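# Unload three sand cores from mould onto plywood

## Task

Remove three sand cores from the mould and set each one down on the plywood boards next to it, then release them: the elongated core with the rounded nose, plus the two upright bladed cores in the mould half on the robot's right side. The remaining two cores must stay upright in the mould.

## Robot and tools

Robot: two six-joint arms, left_arm and right_arm. Each has a two-finger parallel gripper and a wrist camera on a cable. The cable counts as part of the hand, so contact with it is contact by the arm. Base roots in the scene frame are left_arm (-0.041, +0.329, +0.029) m and right_arm (-0.052, -0.233, +0.005) m, each yawed very slightly. A camera stand sits behind the arms.

Scene frame: the origin is at table-top height, halfway between the nominal bases. +x points out over the table, +y points toward left_arm, and +z points up. The arm names do not match left and right in the images.

The joint row is used by every motion call. It is one flat list of 14 numbers covering both arms, even when only one arm moves. The first seven are for left_arm: waist, shoulder, elbow, wrist pitch, wrist yaw, wrist roll, then gripper opening. The next seven are the same for right_arm. The six angles are absolute target angles in radians, in the same form as the Joint positions line. Stated ranges are: waist -2.618 to 3.054, shoulder 0.000 to 3.142, elbow 0.000 to 3.142, wrist pitch -1.571 to 1.571, wrist yaw -1.571 to 1.571, wrist roll -2.094 to 2.094. The real ends can differ by up to 0.059 rad. A target more than 0.059 past a stated end, and farther out than the present angle, gets the call refused. The opening is absolute, from -1 (shut) to +1 (fully open, pad gap 0.094 m). Writing 0 is a real command, so resend the present value to leave a gripper unchanged.

execute_actions: "actions" is a list of actions. Each action holds up to 15 rows, one per 1/30 s control step. A shorter action repeats its last row until 15 steps are done. Per step, a target may lead the measured angle by at most 0.339 rad for waist, shoulder and elbow, and 2.2 rad for the wrist joints. If targets would move a gripper more than 200 mm, they are pulled back. An empty list returns images and full state. "cameras" takes names, ["all"] or [].

move: "target" is one 14-number row or a list of up to 15 rows of absolute angles. The joints are interpolated together, so the gripper follows a curve with no collision avoidance. "speed" (rad/s, 0.01 to 12.57, default 0.5) caps the joint with the longest travel. You can give one value or one per target. "blend" (rad) rounds corners at intermediate targets; 0 means stop at each. "opening_speed" is the rate of change of the opening per second, at least 0.2, and is good for gentle closing. "grip_force" is newtons per finger pad, 10 to 50, given once or per arm; it persists, and lower forces close slowly. With "blocking": false the call returns after about 0.5 s, and a later move replaces the running one. The result adds a "move:" line, for example done, off_target, moving, held or fault, with limits=held if steps were withheld.

wait: "seconds" from 0 to 10; arms keep their last command. stop: brakes a running move. zoom_image: "camera" plus "region" [x0, y0, x1, y1] in image pixels from the top-left, at most 504x504. It works only on a camera in the newest images. read_manual: licence texts. finished_scene: "scene" is the current scene number. Make no further call in that reply.

Cameras (896x504): cam_head_left, cam_head_right, cam_high, cam_low, cam_left_wrist, cam_right_wrist.

Results: end_effector_position (m) and end_effector_quat_wxyz are in the scene frame and can be a few cm off. The position is the point between the pads, about 1 cm behind the fingertips. Fingers point along gripper +z and close along its y axis. Joint positions and Joint velocities list six joints per arm, then the pad gap in m. Joint targets shows what the joints are driven toward right now. Resend those values to hold an arm still. Tool commands shows the current gripper commands.

grip_measured uses the opening scale. Empty, it can read up to about 2.5 mm wide. On a firm part it can read up to about 3 mm narrower. Squeeze grows about 1 N per 0.001 below first contact, then jumps to the force limit. To release, command well above grip_measured.

Joint torques are in N m. Positive means toward larger angles, and they include arm weight. Joints 1 to 3 wrap at ±28. "joint command not followed" means the clearance check changed targets. "joint sent to its limit" means a joint was clipped at its end.

Heat: holding loads or staying stretched out warms motors. MOTOR HOT appears at 75 °C. At 90 °C that arm folds and stops working, and at 100 °C it drops.

Avoid: dropping cores or releasing them while they still move, letting anything fall far or off the table, fast impacts on the mould or table, and the two arms pressing or gripping each other. Also avoid cable contact, faults, and needless arm stops. Move slowly near contact; pushing farther past a contact presses harder. Tip neither the cores that stay nor the mould.

Each tool is called after "Emit:" as name([rows], argument=value, ...), one row to a line, values as JSON.

## Session

Emit:
execute_actions(actions=[])

Scene clock: 0.00 s.
left_arm: end_effector_position=(+0.2179, +0.1547, +0.1666) grip_measured=+1.000 end_effector_quat_wxyz=(+0.328, +0.070, +0.922, -0.192) | right_arm: end_effector_position=(+0.2789, -0.2049, +0.2130) grip_measured=+1.000 end_effector_quat_wxyz=(+0.443, -0.055, +0.895, +0.004)
Joint positions: left_arm=[-0.559 1.041 0.693 -0.442 0.016 -0.437 0.094] | right_arm=[0.148 1.026 0.862 -0.489 0.023 -0.036 0.094]
Joint velocities: within noise
Joint torques (N m): no reading
Motor temperatures (°C): left_arm=[24 37 36 35 24 24 26] | right_arm=[25 33 36 33 22 26 23]
Heat: left arm: 37 °C; right arm: 36 °C.
Joint targets: left_arm=[-0.559 1.039 0.700 -0.444 0.016 -0.437] | right_arm=[0.148 1.023 0.872 -0.490 0.022 -0.036]
Tool commands: left_gripper/opening=+1.0 right_gripper/opening=+1.0

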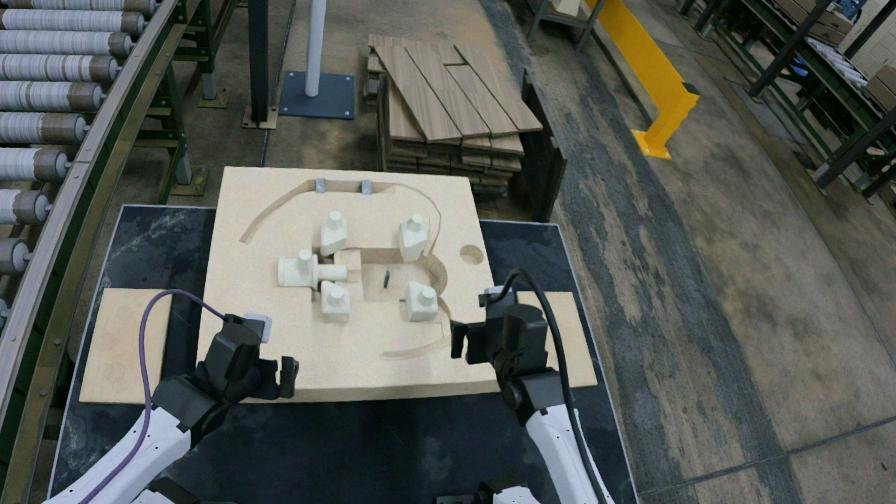

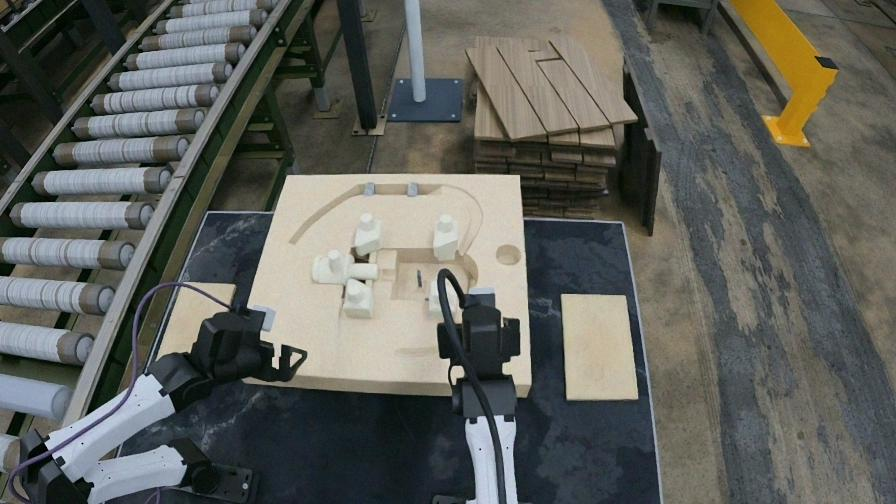

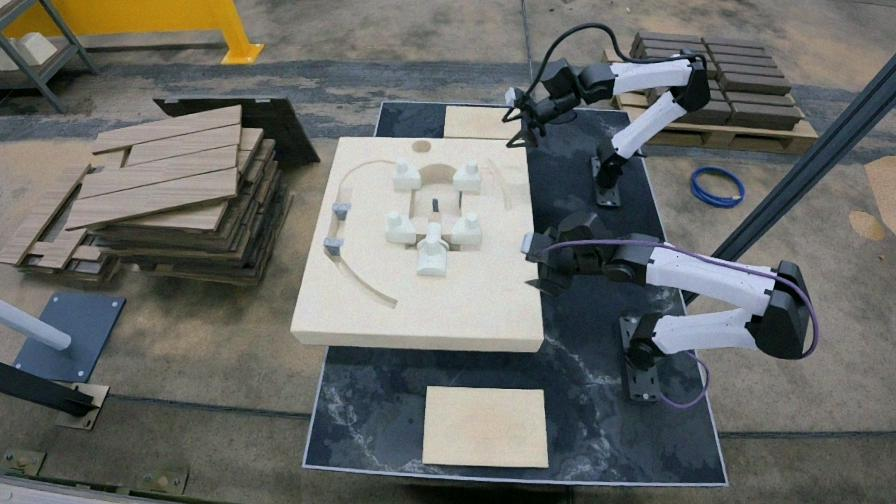

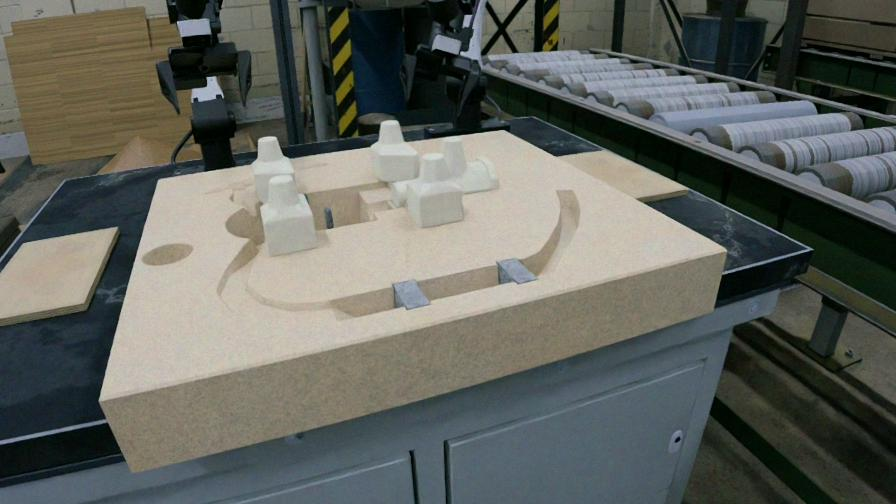

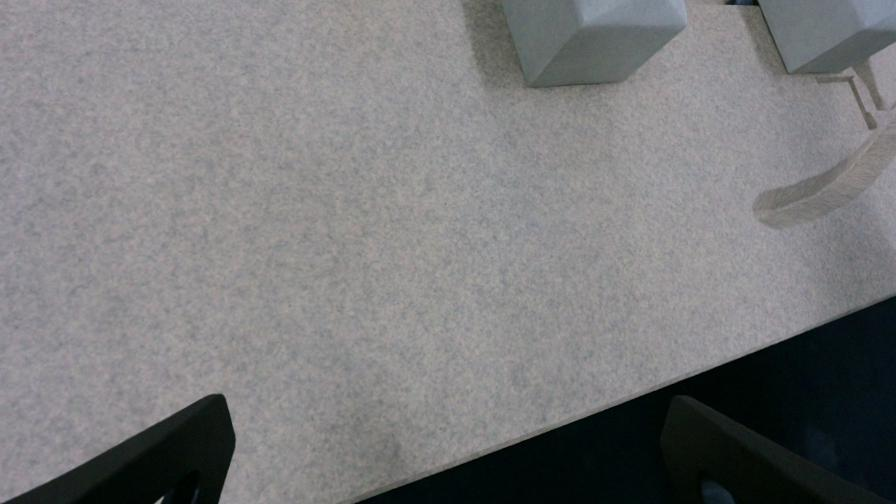

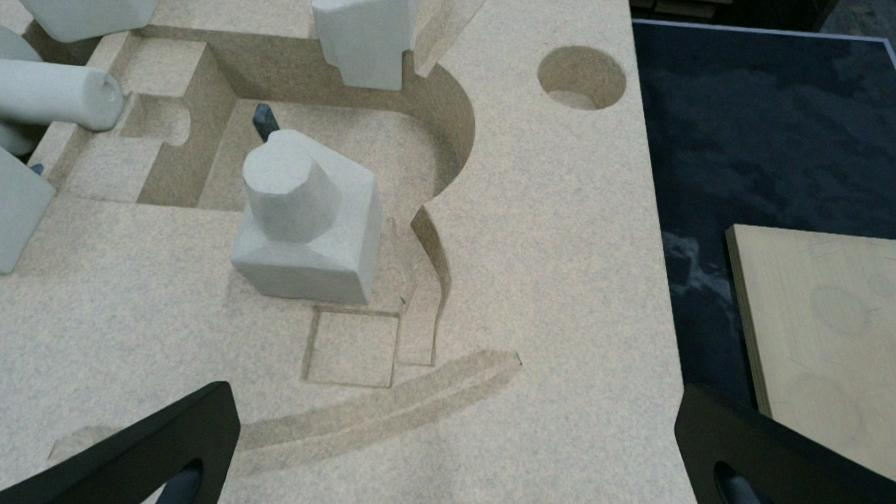

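Emit:
move(target=[-0.5,1.2,1.25,-0.8,0,0,1,0.35,1.2,1.25,-0.8,0,0,1], speed=0.8, cameras=["all"])

Scene clock: 34.67 s.
left_arm: end_effector_position=(+0.2561, +0.1520, +0.2845) grip_measured=+1.000 end_effector_quat_wxyz=(+0.379, +0.237, +0.888, -0.113) | right_arm: end_effector_position=(+0.2793, -0.1347, +0.2627) grip_measured=+1.000 end_effector_quat_wxyz=(+0.394, -0.139, +0.907, +0.050)
Joint positions: left_arm=[-0.505 1.193 1.223 -0.789 0.016 -0.014 0.094] | right_arm=[0.346 1.189 1.225 -0.789 0.012 -0.014 0.094]
Joint torques (N m): left_arm=[0.42 -2.82 10.61 1.58 -0.08 0.18] | right_arm=[0.72 -2.92 8.55 1.49 -0.15 0.07]
Motor temperatures (°C): left_arm=[24 37 43 37 24 24 25] | right_arm=[25 33 41 38 22 26 22]
Heat: left arm: 43 °C; right arm: 41 °C.
Joint targets: left_arm=[-0.500 1.200 1.250 -0.800 0.000 0.000] | right_arm=[0.350 1.200 1.250 -0.800 0.000 0.000]
move: done

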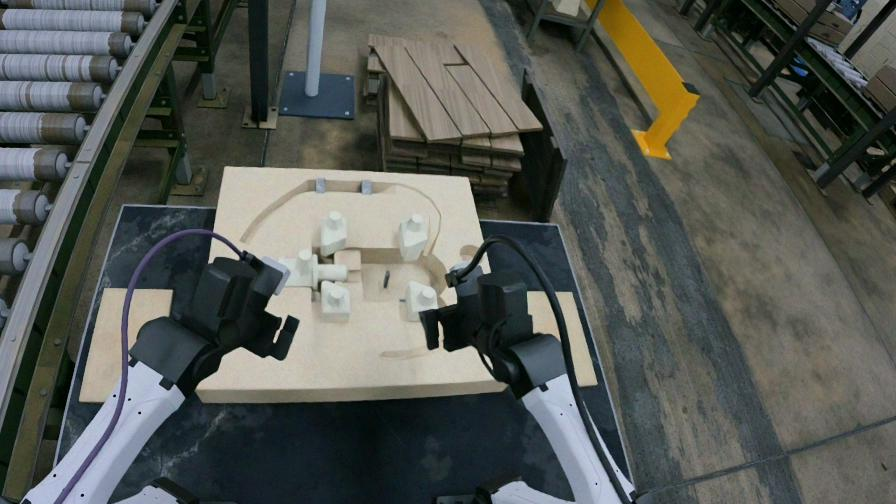

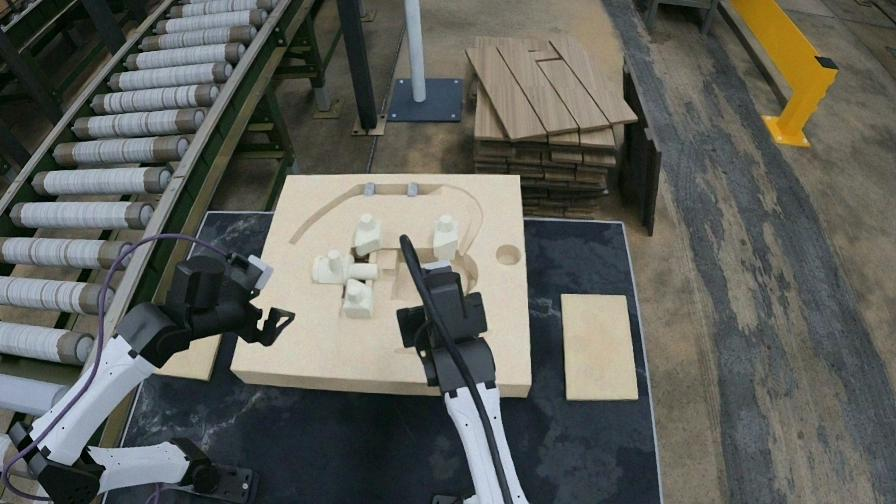

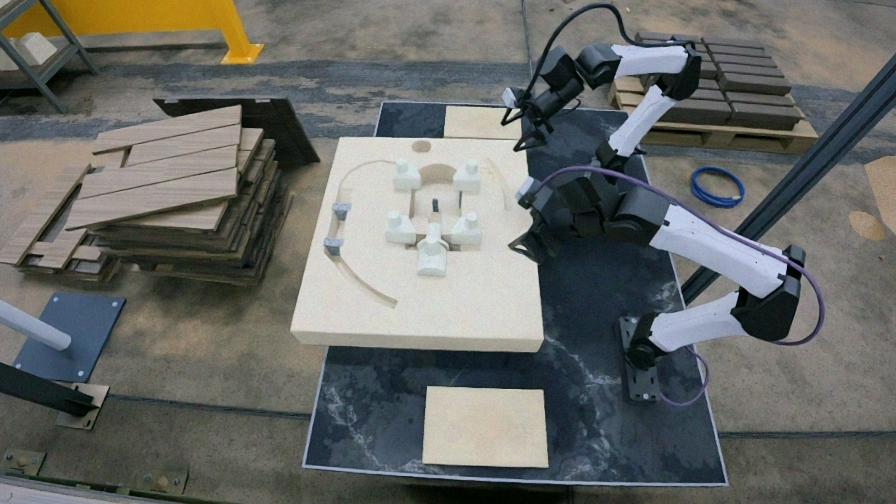

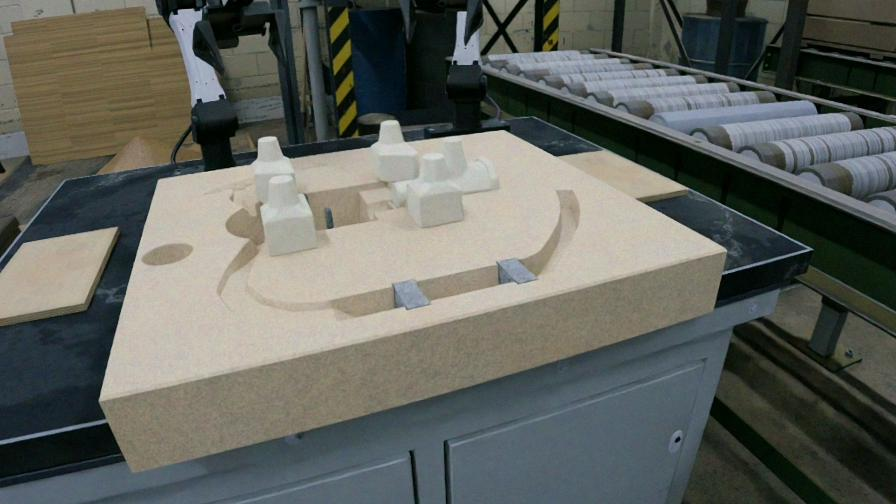

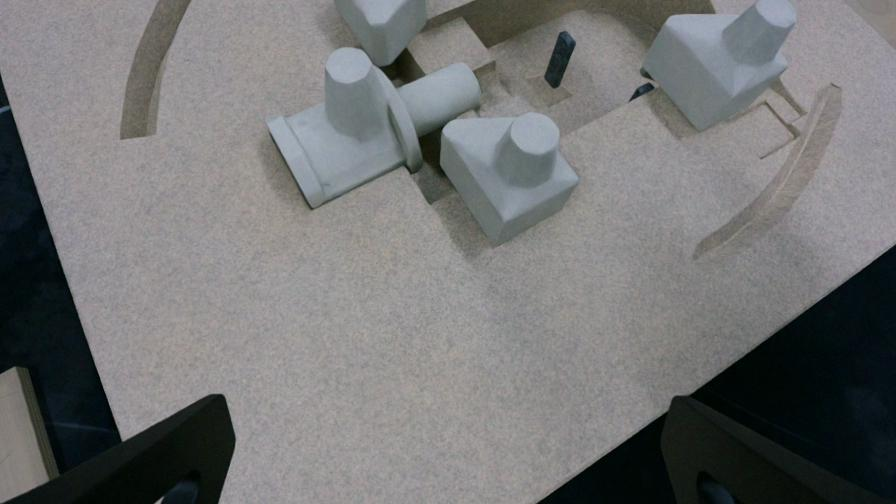

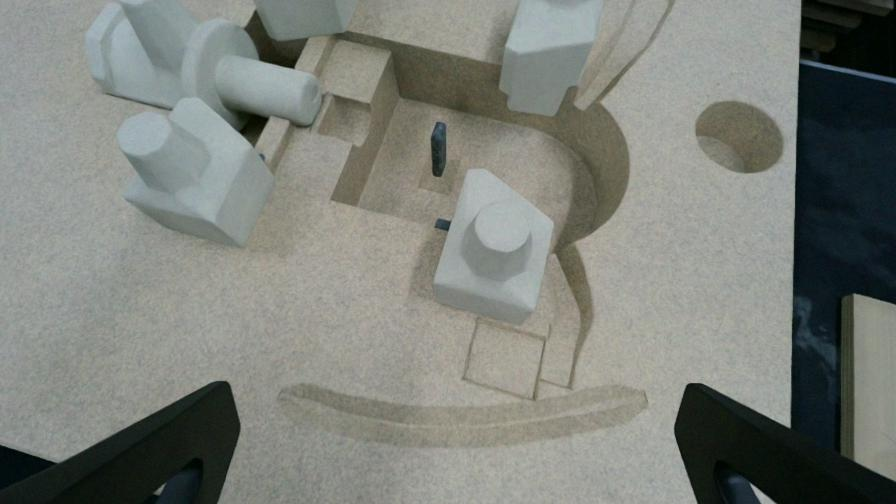

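Emit:
zoom_image(camera="cam_right_wrist", region=[380, 0, 640, 400])

Emit:
zoom_image(camera="cam_low", region=[200, 100, 520, 280])

Emit:
zoom_image(camera="cam_left_wrist", region=[240, 0, 740, 270])

Emit:
zoom_image(camera="cam_high", region=[360, 130, 520, 290])

Emit:
zoom_image(camera="cam_head_left", region=[250, 180, 500, 350])

Scaled by 1.260 from the camera's 896x504 image, which has a finer 1280x720 frame.

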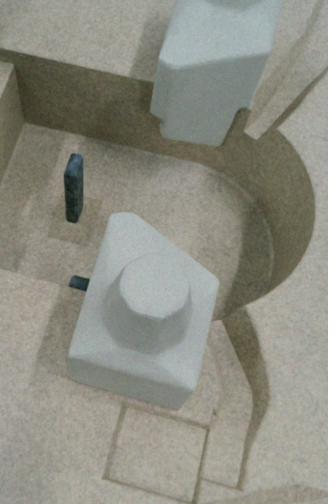

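Scaled by 1.575 from the camera's 896x504 image, which has a finer 1280x720 frame.

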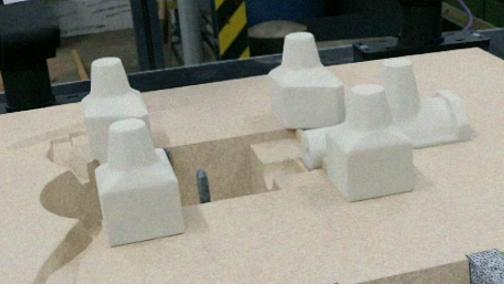

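Scaled by 1.008 from the camera's 896x504 image, which has a finer 1280x720 frame.

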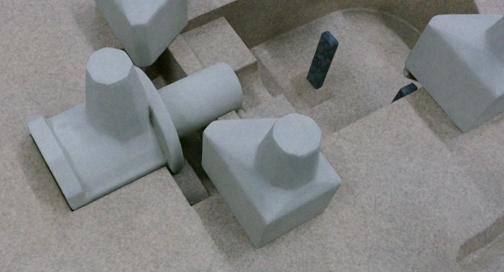

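Scaled by 3.150 from the camera's 896x504 image, which has a finer 1280x720 frame.

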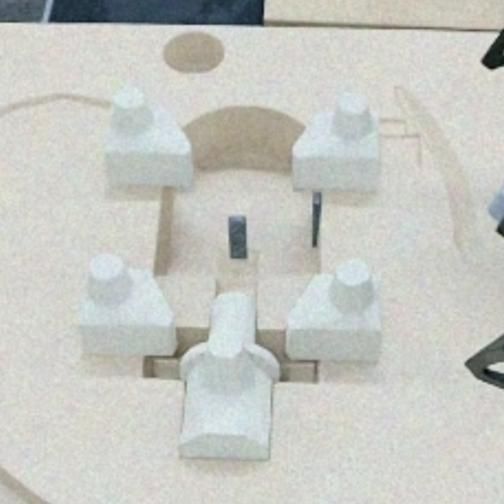

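Scaled by 2.016 from the camera's 896x504 image, which has a finer 1280x720 frame.

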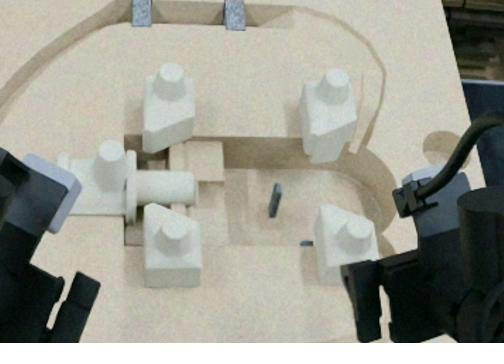

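Emit:
move(target=[-0.5,1.2,1.25,-0.8,0,0,1,0.316,1.919,1.986,-1.267,0.096,0.247,1], speed=0.8, cameras=["cam_right_wrist","cam_head_left","cam_head_right"])

Scene clock: 109.33 s.
left_arm: end_effector_position=(+0.2560, +0.1520, +0.2844) grip_measured=+1.000 end_effector_quat_wxyz=(+0.379, +0.237, +0.888, -0.113) | right_arm: end_effector_position=(+0.3747, -0.1303, +0.2086) grip_measured=+1.000 end_effector_quat_wxyz=(+0.186, -0.011, +0.982, +0.005)
Joint positions: left_arm=[-0.505 1.193 1.223 -0.789 0.016 -0.014 0.094] | right_arm=[0.32 1.911 1.961 -1.255 0.084 0.233 0.094]
Joint torques (N m): left_arm=[0.35 -2.78 10.62 1.61 -0.06 0.14] | right_arm=[-0.02 -9.91 7.95 0.86 0.14 0.1]
Motor temperatures (°C): left_arm=[24 36 47 39 23 23 25] | right_arm=[25 33 48 39 21 25 22]
Heat: left arm: 47 °C; right arm: 48 °C.
Joint targets: left_arm=[-0.500 1.200 1.250 -0.800 0.000 0.000] | right_arm=[0.316 1.919 1.986 -1.267 0.096 0.247]
move: done
Images, in order (width x height): cam_head_left 896x504, cam_head_right 896x504, cam_right_wrist 896x504.

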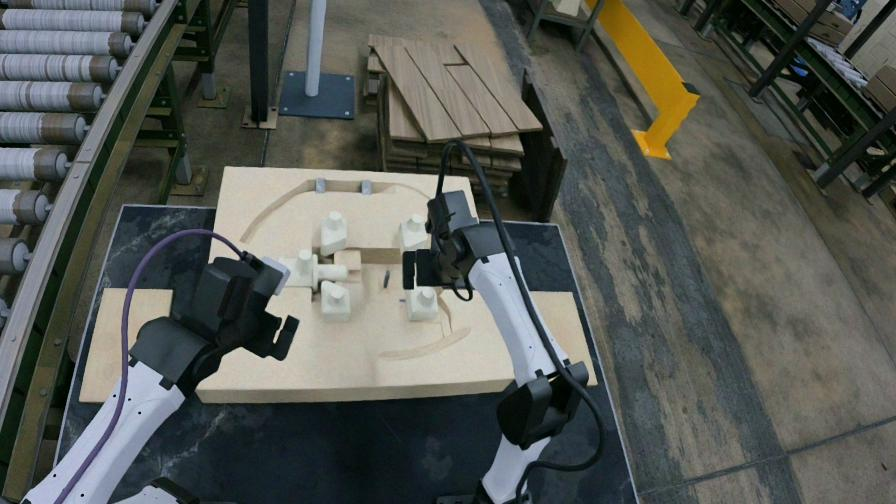

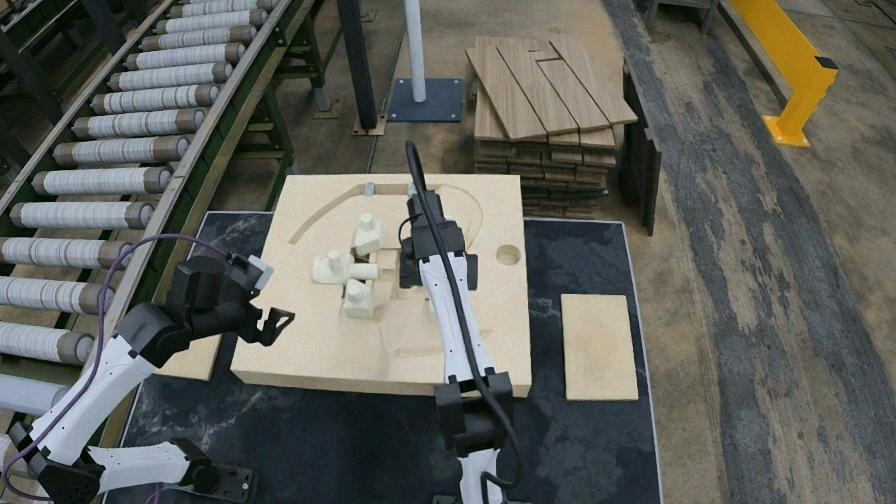

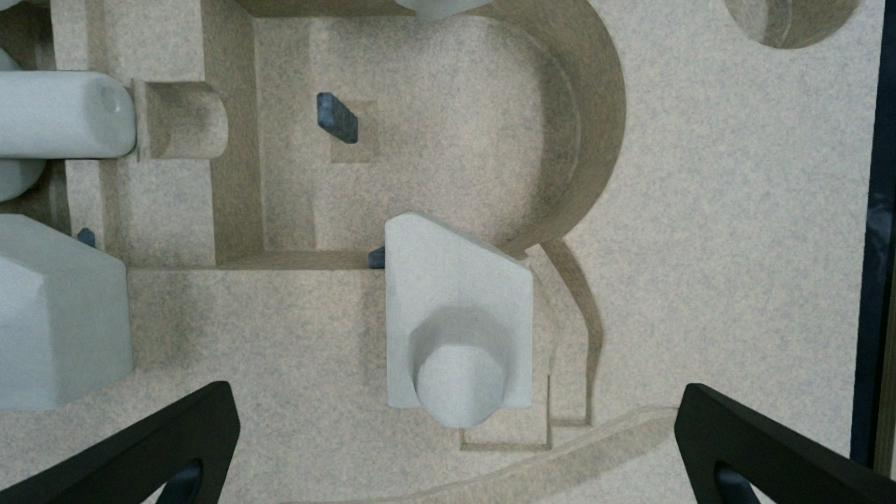

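Emit:
move(target=[-0.5,1.2,1.25,-0.8,0,0,1,0.306,1.881,1.55,-0.86,0.1,0.255,1], speed=0.35, cameras=["cam_right_wrist","cam_low"])

Scene clock: 117.50 s.
left_arm: end_effector_position=(+0.2560, +0.1520, +0.2844) grip_measured=+1.000 end_effector_quat_wxyz=(+0.379, +0.237, +0.888, -0.113) | right_arm: end_effector_position=(+0.3775, -0.1345, +0.1050) grip_measured=+1.000 end_effector_quat_wxyz=(+0.172, -0.002, +0.985, -0.001)
Joint positions: left_arm=[-0.505 1.193 1.223 -0.789 0.016 -0.014 0.094] | right_arm=[0.311 1.911 1.556 -0.88 0.089 0.242 0.094]
Joint torques (N m): left_arm=[0.47 -2.84 10.62 1.59 -0.07 0.14] | right_arm=[-0.25 -13.93 5.75 1.13 0.17 0.1]
Heat: left arm: 47 °C; right arm: 47 °C.
Joint targets: left_arm=[-0.500 1.200 1.250 -0.800 0.000 0.000] | right_arm=[0.306 1.881 1.550 -0.860 0.100 0.255]
move: done
Images, in order (width x height): cam_low 896x504, cam_right_wrist 896x504.

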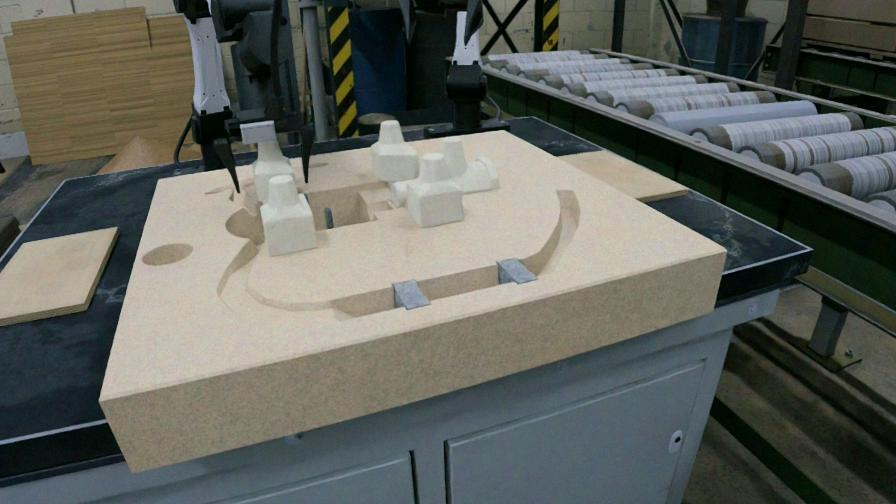

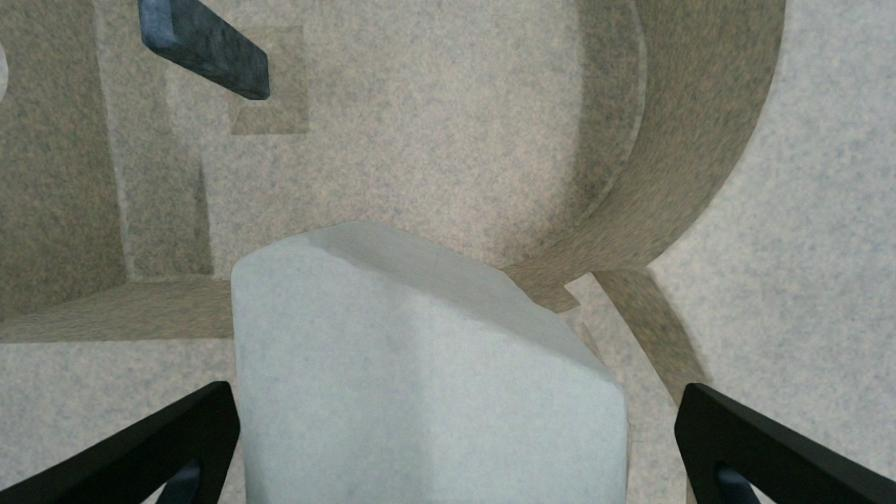

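Emit:
move(target=[-0.5,1.2,1.25,-0.8,0,0,1,0.314,1.881,1.570,-0.875,0.1,0.255,1], speed=0.3)

Emit:
move(target=[-0.5,1.2,1.25,-0.8,0,0,1,0.314,1.881,1.570,-0.875,0.1,0.255,-0.1], speed=0.3, grip_force=[50, 30], cameras=["cam_right_wrist","cam_low"])

Scene clock: 126.33 s.
left_arm: end_effector_position=(+0.2560, +0.1520, +0.2844) grip_measured=+1.000 end_effector_quat_wxyz=(+0.379, +0.237, +0.888, -0.113) | right_arm: end_effector_position=(+0.3776, -0.1344, +0.1050) grip_measured=+1.000 end_effector_quat_wxyz=(+0.173, -0.002, +0.985, -0.001)
Joint positions: left_arm=[-0.505 1.193 1.223 -0.789 0.016 -0.014 0.094] | right_arm=[0.311 1.911 1.556 -0.88 0.089 0.242 0.094]
Joint torques (N m): left_arm=[0.44 -2.91 10.56 1.61 -0.07 0.14] | right_arm=[0.66 -13.83 7.38 0.96 0.16 0.09]
Motor temperatures (°C): left_arm=[24 36 47 39 23 23 25] | right_arm=[25 39 46 37 21 25 22]
Heat: left arm: 47 °C; right arm: 46 °C.
Joint targets: left_arm=[-0.500 1.200 1.250 -0.800 0.000 0.000] | right_arm=[0.314 1.881 1.570 -0.875 0.100 0.255]
move: done

Scene clock: 128.67 s.
left_arm: end_effector_position=(+0.2560, +0.1520, +0.2844) grip_measured=+1.000 end_effector_quat_wxyz=(+0.379, +0.237, +0.888, -0.113) | right_arm: end_effector_position=(+0.3773, -0.1329, +0.1051) grip_measured=+0.169 end_effector_quat_wxyz=(+0.173, -0.004, +0.985, +0.000)
Joint positions: left_arm=[-0.505 1.193 1.223 -0.789 0.016 -0.014 0.094] | right_arm=[0.315 1.911 1.556 -0.88 0.089 0.242 0.055]
Joint torques (N m): left_arm=[0.35 -2.85 10.54 1.62 -0.07 0.13] | right_arm=[0.18 -13.86 7.39 0.96 0.16 0.07]
Heat: left arm: 47 °C; right arm: 46 °C.
Joint targets: left_arm=[-0.500 1.200 1.250 -0.800 0.000 0.000] | right_arm=[0.314 1.881 1.570 -0.875 0.100 0.255]
grip_force (N): 50, 30
move: done
Images, in order (width x height): cam_low 896x504, cam_right_wrist 896x504.

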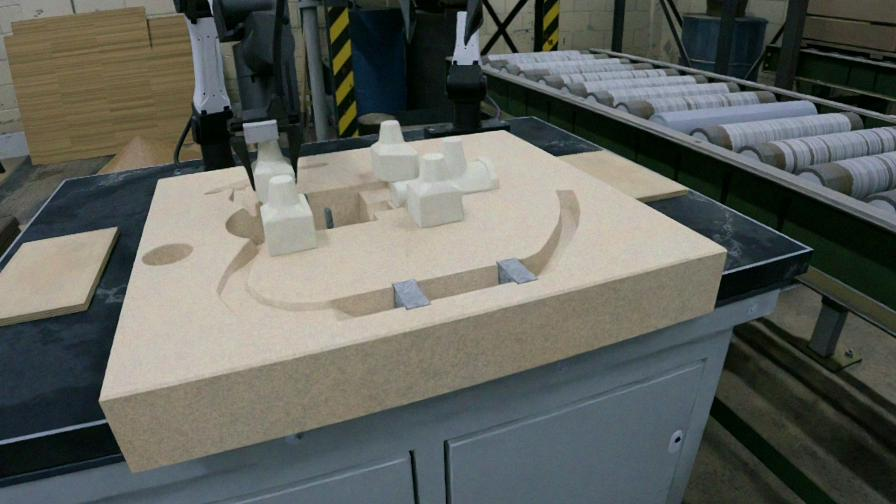

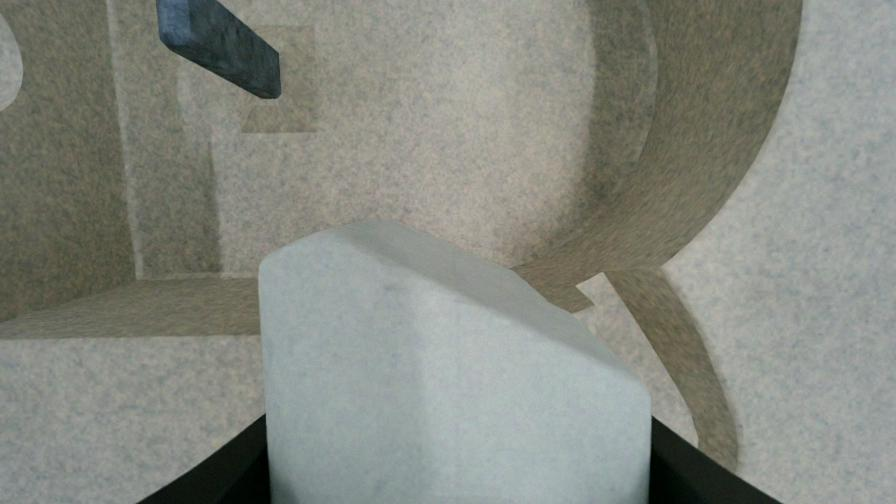

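Emit:
move([
  [-0.5,1.2,1.25,-0.8,0,0,1,0.314,1.885,1.740,-1.05,0.1,0.255,-0.1],
  [-0.5,1.2,1.25,-0.8,0,0,1,0.314,1.925,2.01,-1.28,0.1,0.255,-0.1],
], speed=0.25, blend=0.05, cameras=["all"])

Scene clock: 136.63 s.
left_arm: end_effector_position=(+0.2560, +0.1520, +0.2844) grip_measured=+1.000 end_effector_quat_wxyz=(+0.379, +0.237, +0.888, -0.113) | right_arm: end_effector_position=(+0.3691, -0.1352, +0.2055) grip_measured=+0.168 end_effector_quat_wxyz=(+0.170, -0.004, +0.985, -0.001)
Joint positions: left_arm=[-0.505 1.193 1.223 -0.789 0.016 -0.014 0.094] | right_arm=[0.315 1.919 1.971 -1.294 0.089 0.242 0.055]
Joint torques (N m): left_arm=[0.31 -2.82 10.63 1.59 -0.06 0.13] | right_arm=[0.16 -10.07 9.05 1.04 0.19 0.11]
Heat: left arm: 47 °C; right arm: 46 °C.
Joint targets: left_arm=[-0.500 1.200 1.250 -0.800 0.000 0.000] | right_arm=[0.314 1.925 2.010 -1.280 0.100 0.255]
grip_force (N): 50, 30
move: off_target (right_arm); right_arm: the elbow is farthest, 0.039 rad from its target

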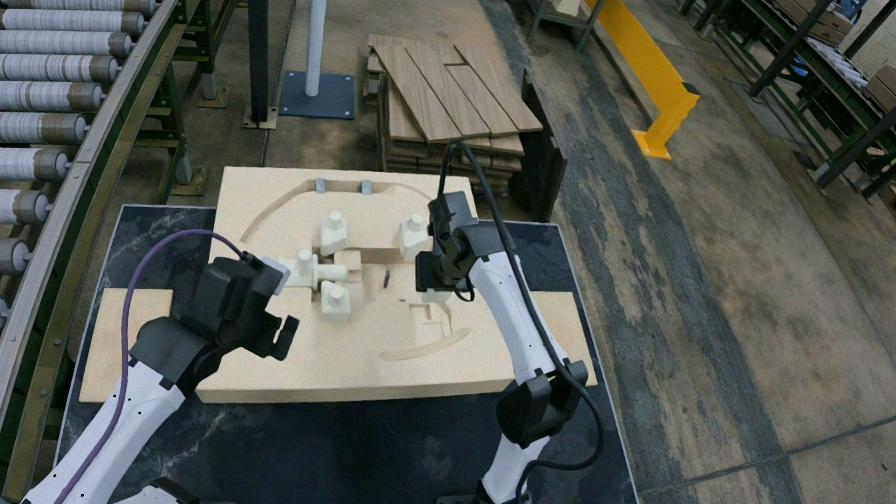

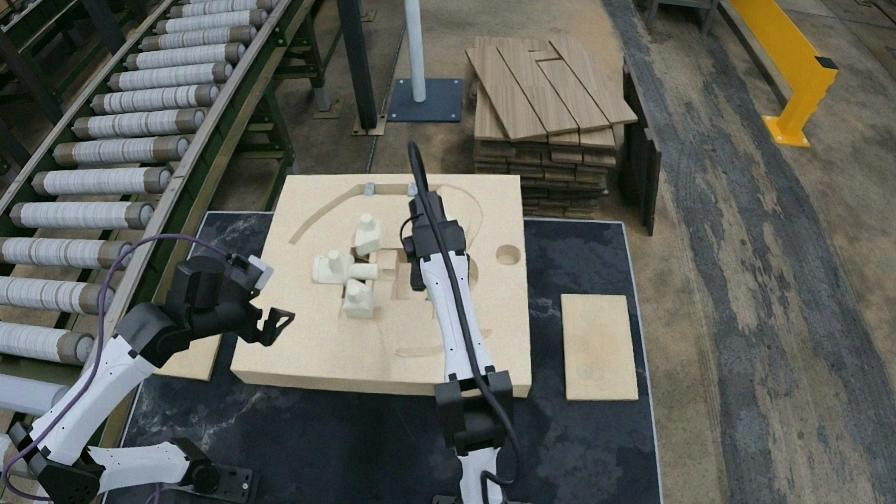

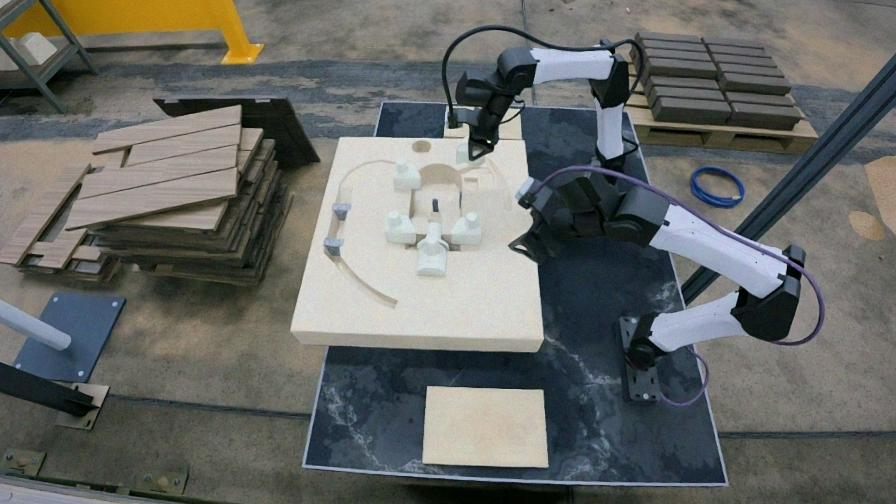

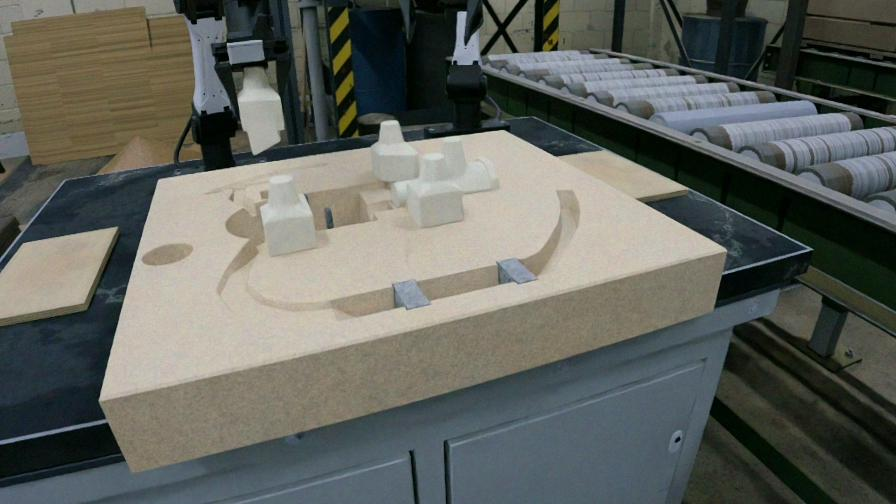

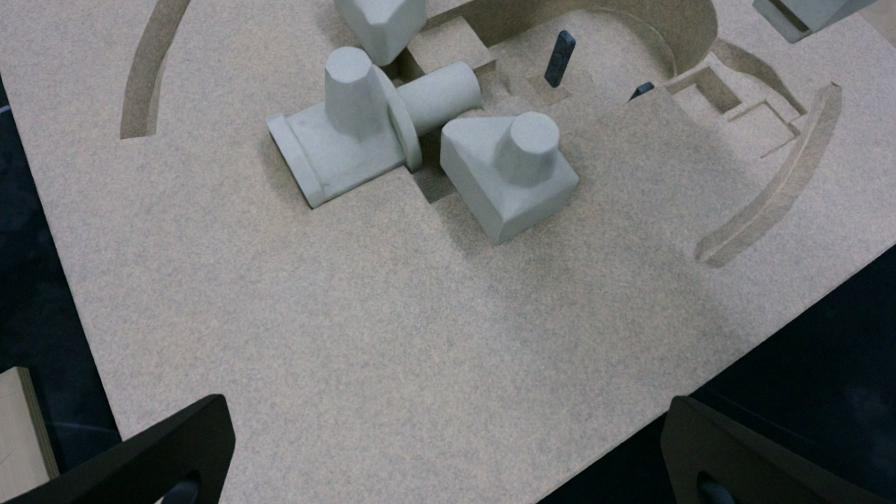

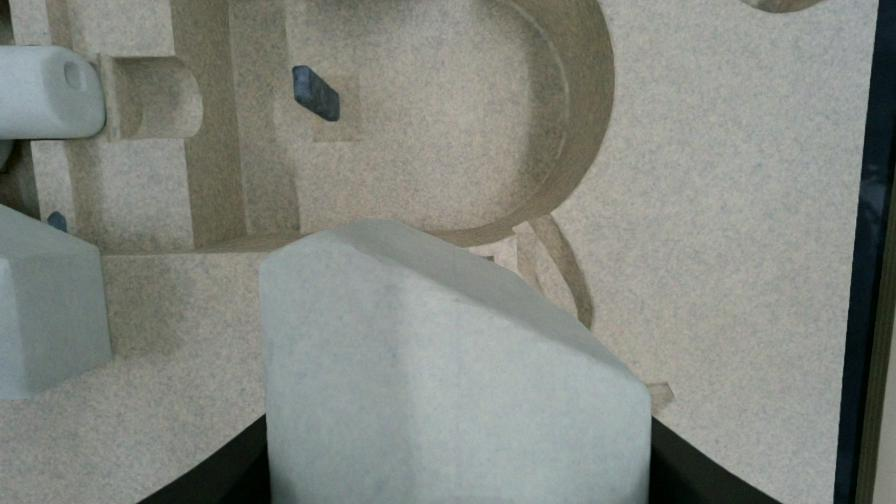

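Emit:
zoom_image(camera="cam_low", region=[180, 30, 340, 190])

Emit:
zoom_image(camera="cam_left_wrist", region=[600, 0, 896, 200])

Scaled by 3.150 from the camera's 896x504 image, which has a finer 1280x720 frame.

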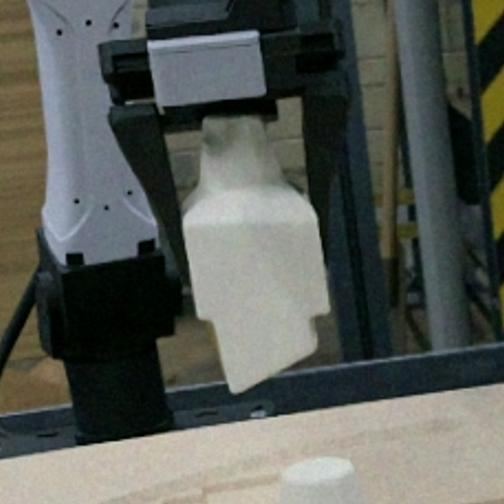

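Scaled by 1.703 from the camera's 896x504 image, which has a finer 1280x720 frame.

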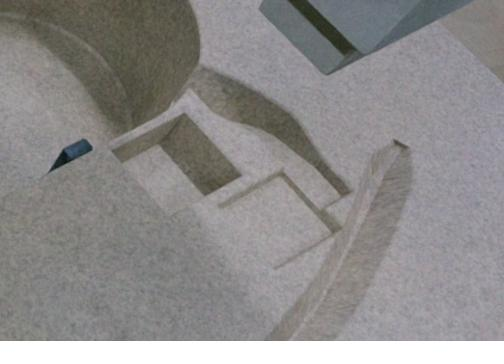

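Emit:
move([
  [-0.5,1.2,1.25,-0.8,0,0,1,0.1,1.5,1.6,-0.8,0.0,0.0,-0.1],
  [-0.5,1.2,1.25,-0.8,0,0,1,-0.48,1.2,1.25,-0.5,0.0,0.0,-0.1],
], speed=0.7, blend=0.15, cameras=["all"])

Scene clock: 180.20 s.
left_arm: end_effector_position=(+0.2560, +0.1520, +0.2844) grip_measured=+1.000 end_effector_quat_wxyz=(+0.379, +0.237, +0.888, -0.113) | right_arm: end_effector_position=(+0.2796, -0.4296, +0.2963) grip_measured=+0.168 end_effector_quat_wxyz=(+0.461, +0.237, +0.845, -0.128)
Joint positions: left_arm=[-0.505 1.193 1.223 -0.789 0.016 -0.014 0.094] | right_arm=[-0.48 1.232 1.245 -0.586 0.011 0.011 0.055]
Joint torques (N m): left_arm=[0.38 -2.91 10.62 1.61 -0.09 0.13] | right_arm=[0.34 -7.84 7.1 2.52 -0.13 -0.2]
Heat: left arm: 48 °C; right arm: 49 °C.
Joint targets: left_arm=[-0.500 1.200 1.250 -0.800 0.000 0.000] | right_arm=[-0.480 1.200 1.250 -0.500 0.000 0.000]
grip_force (N): 50, 30
move: off_target (right_arm); right_arm: the wrist pitch is farthest, 0.086 rad from its target

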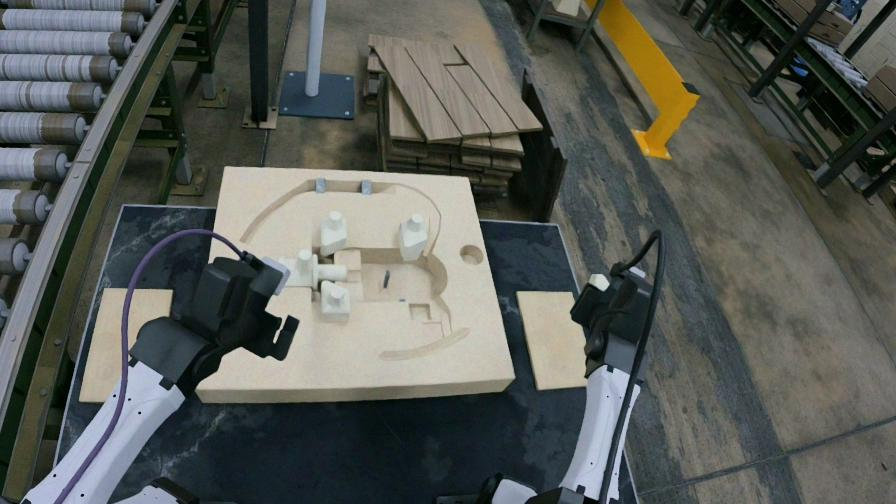

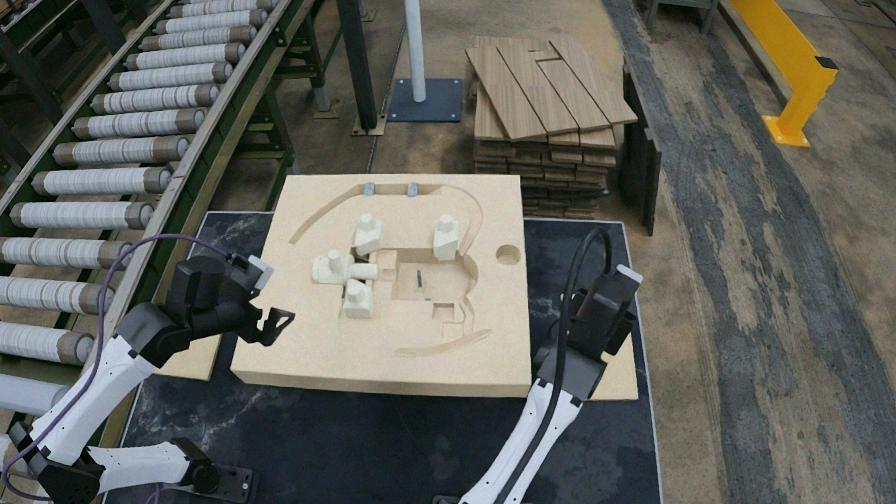

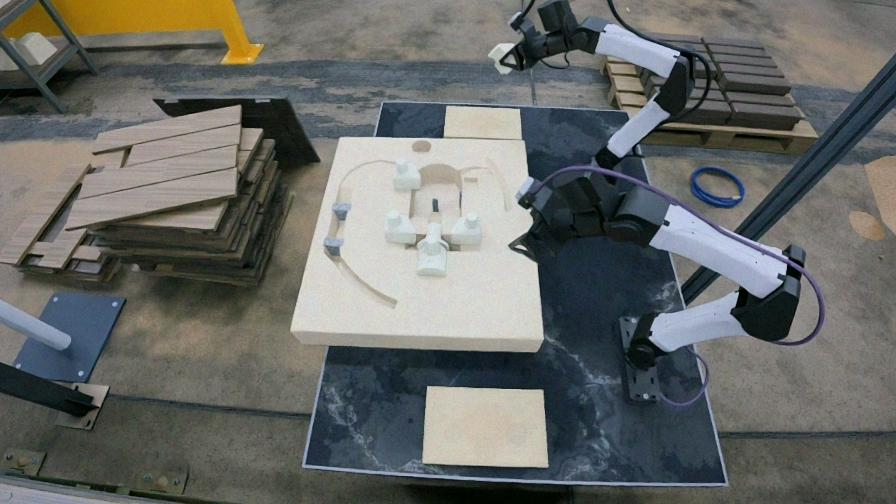

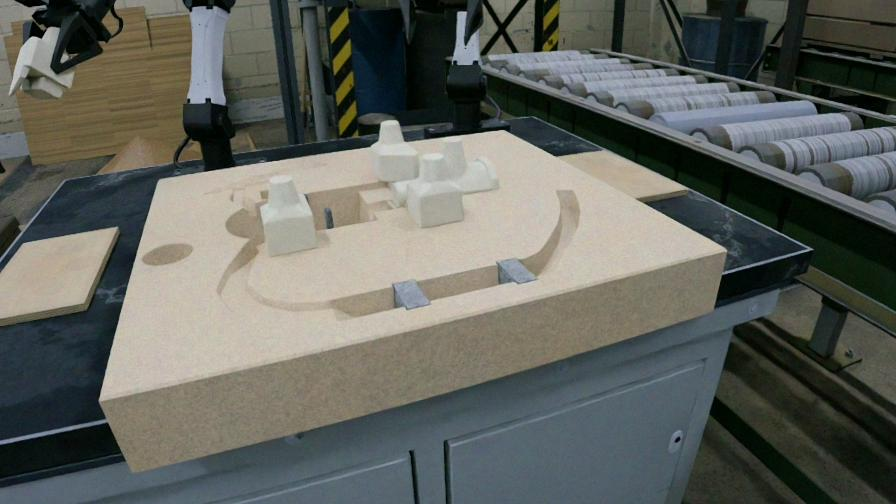

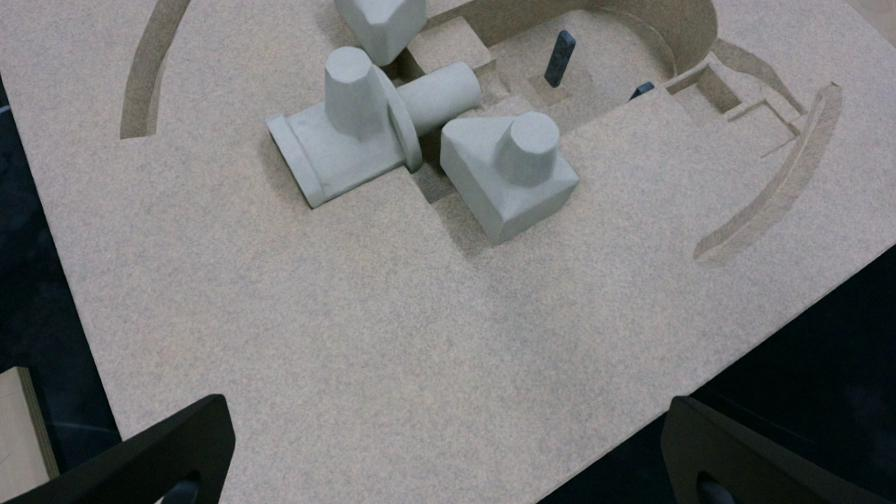

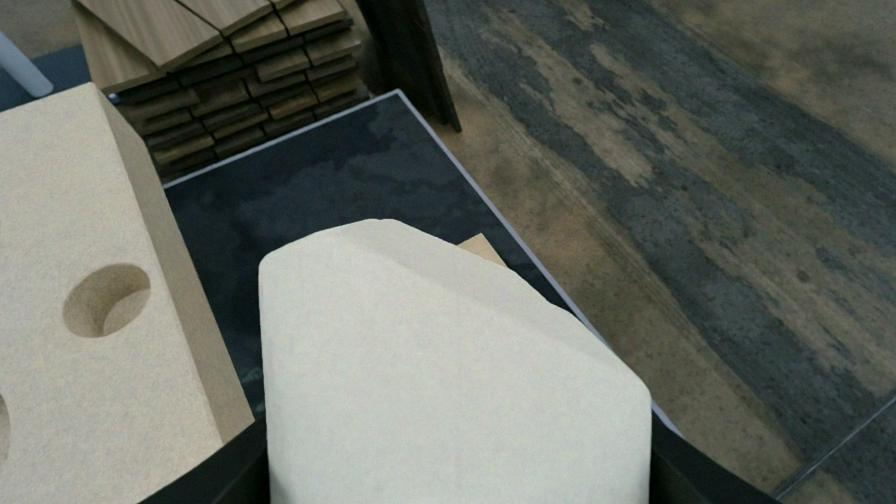

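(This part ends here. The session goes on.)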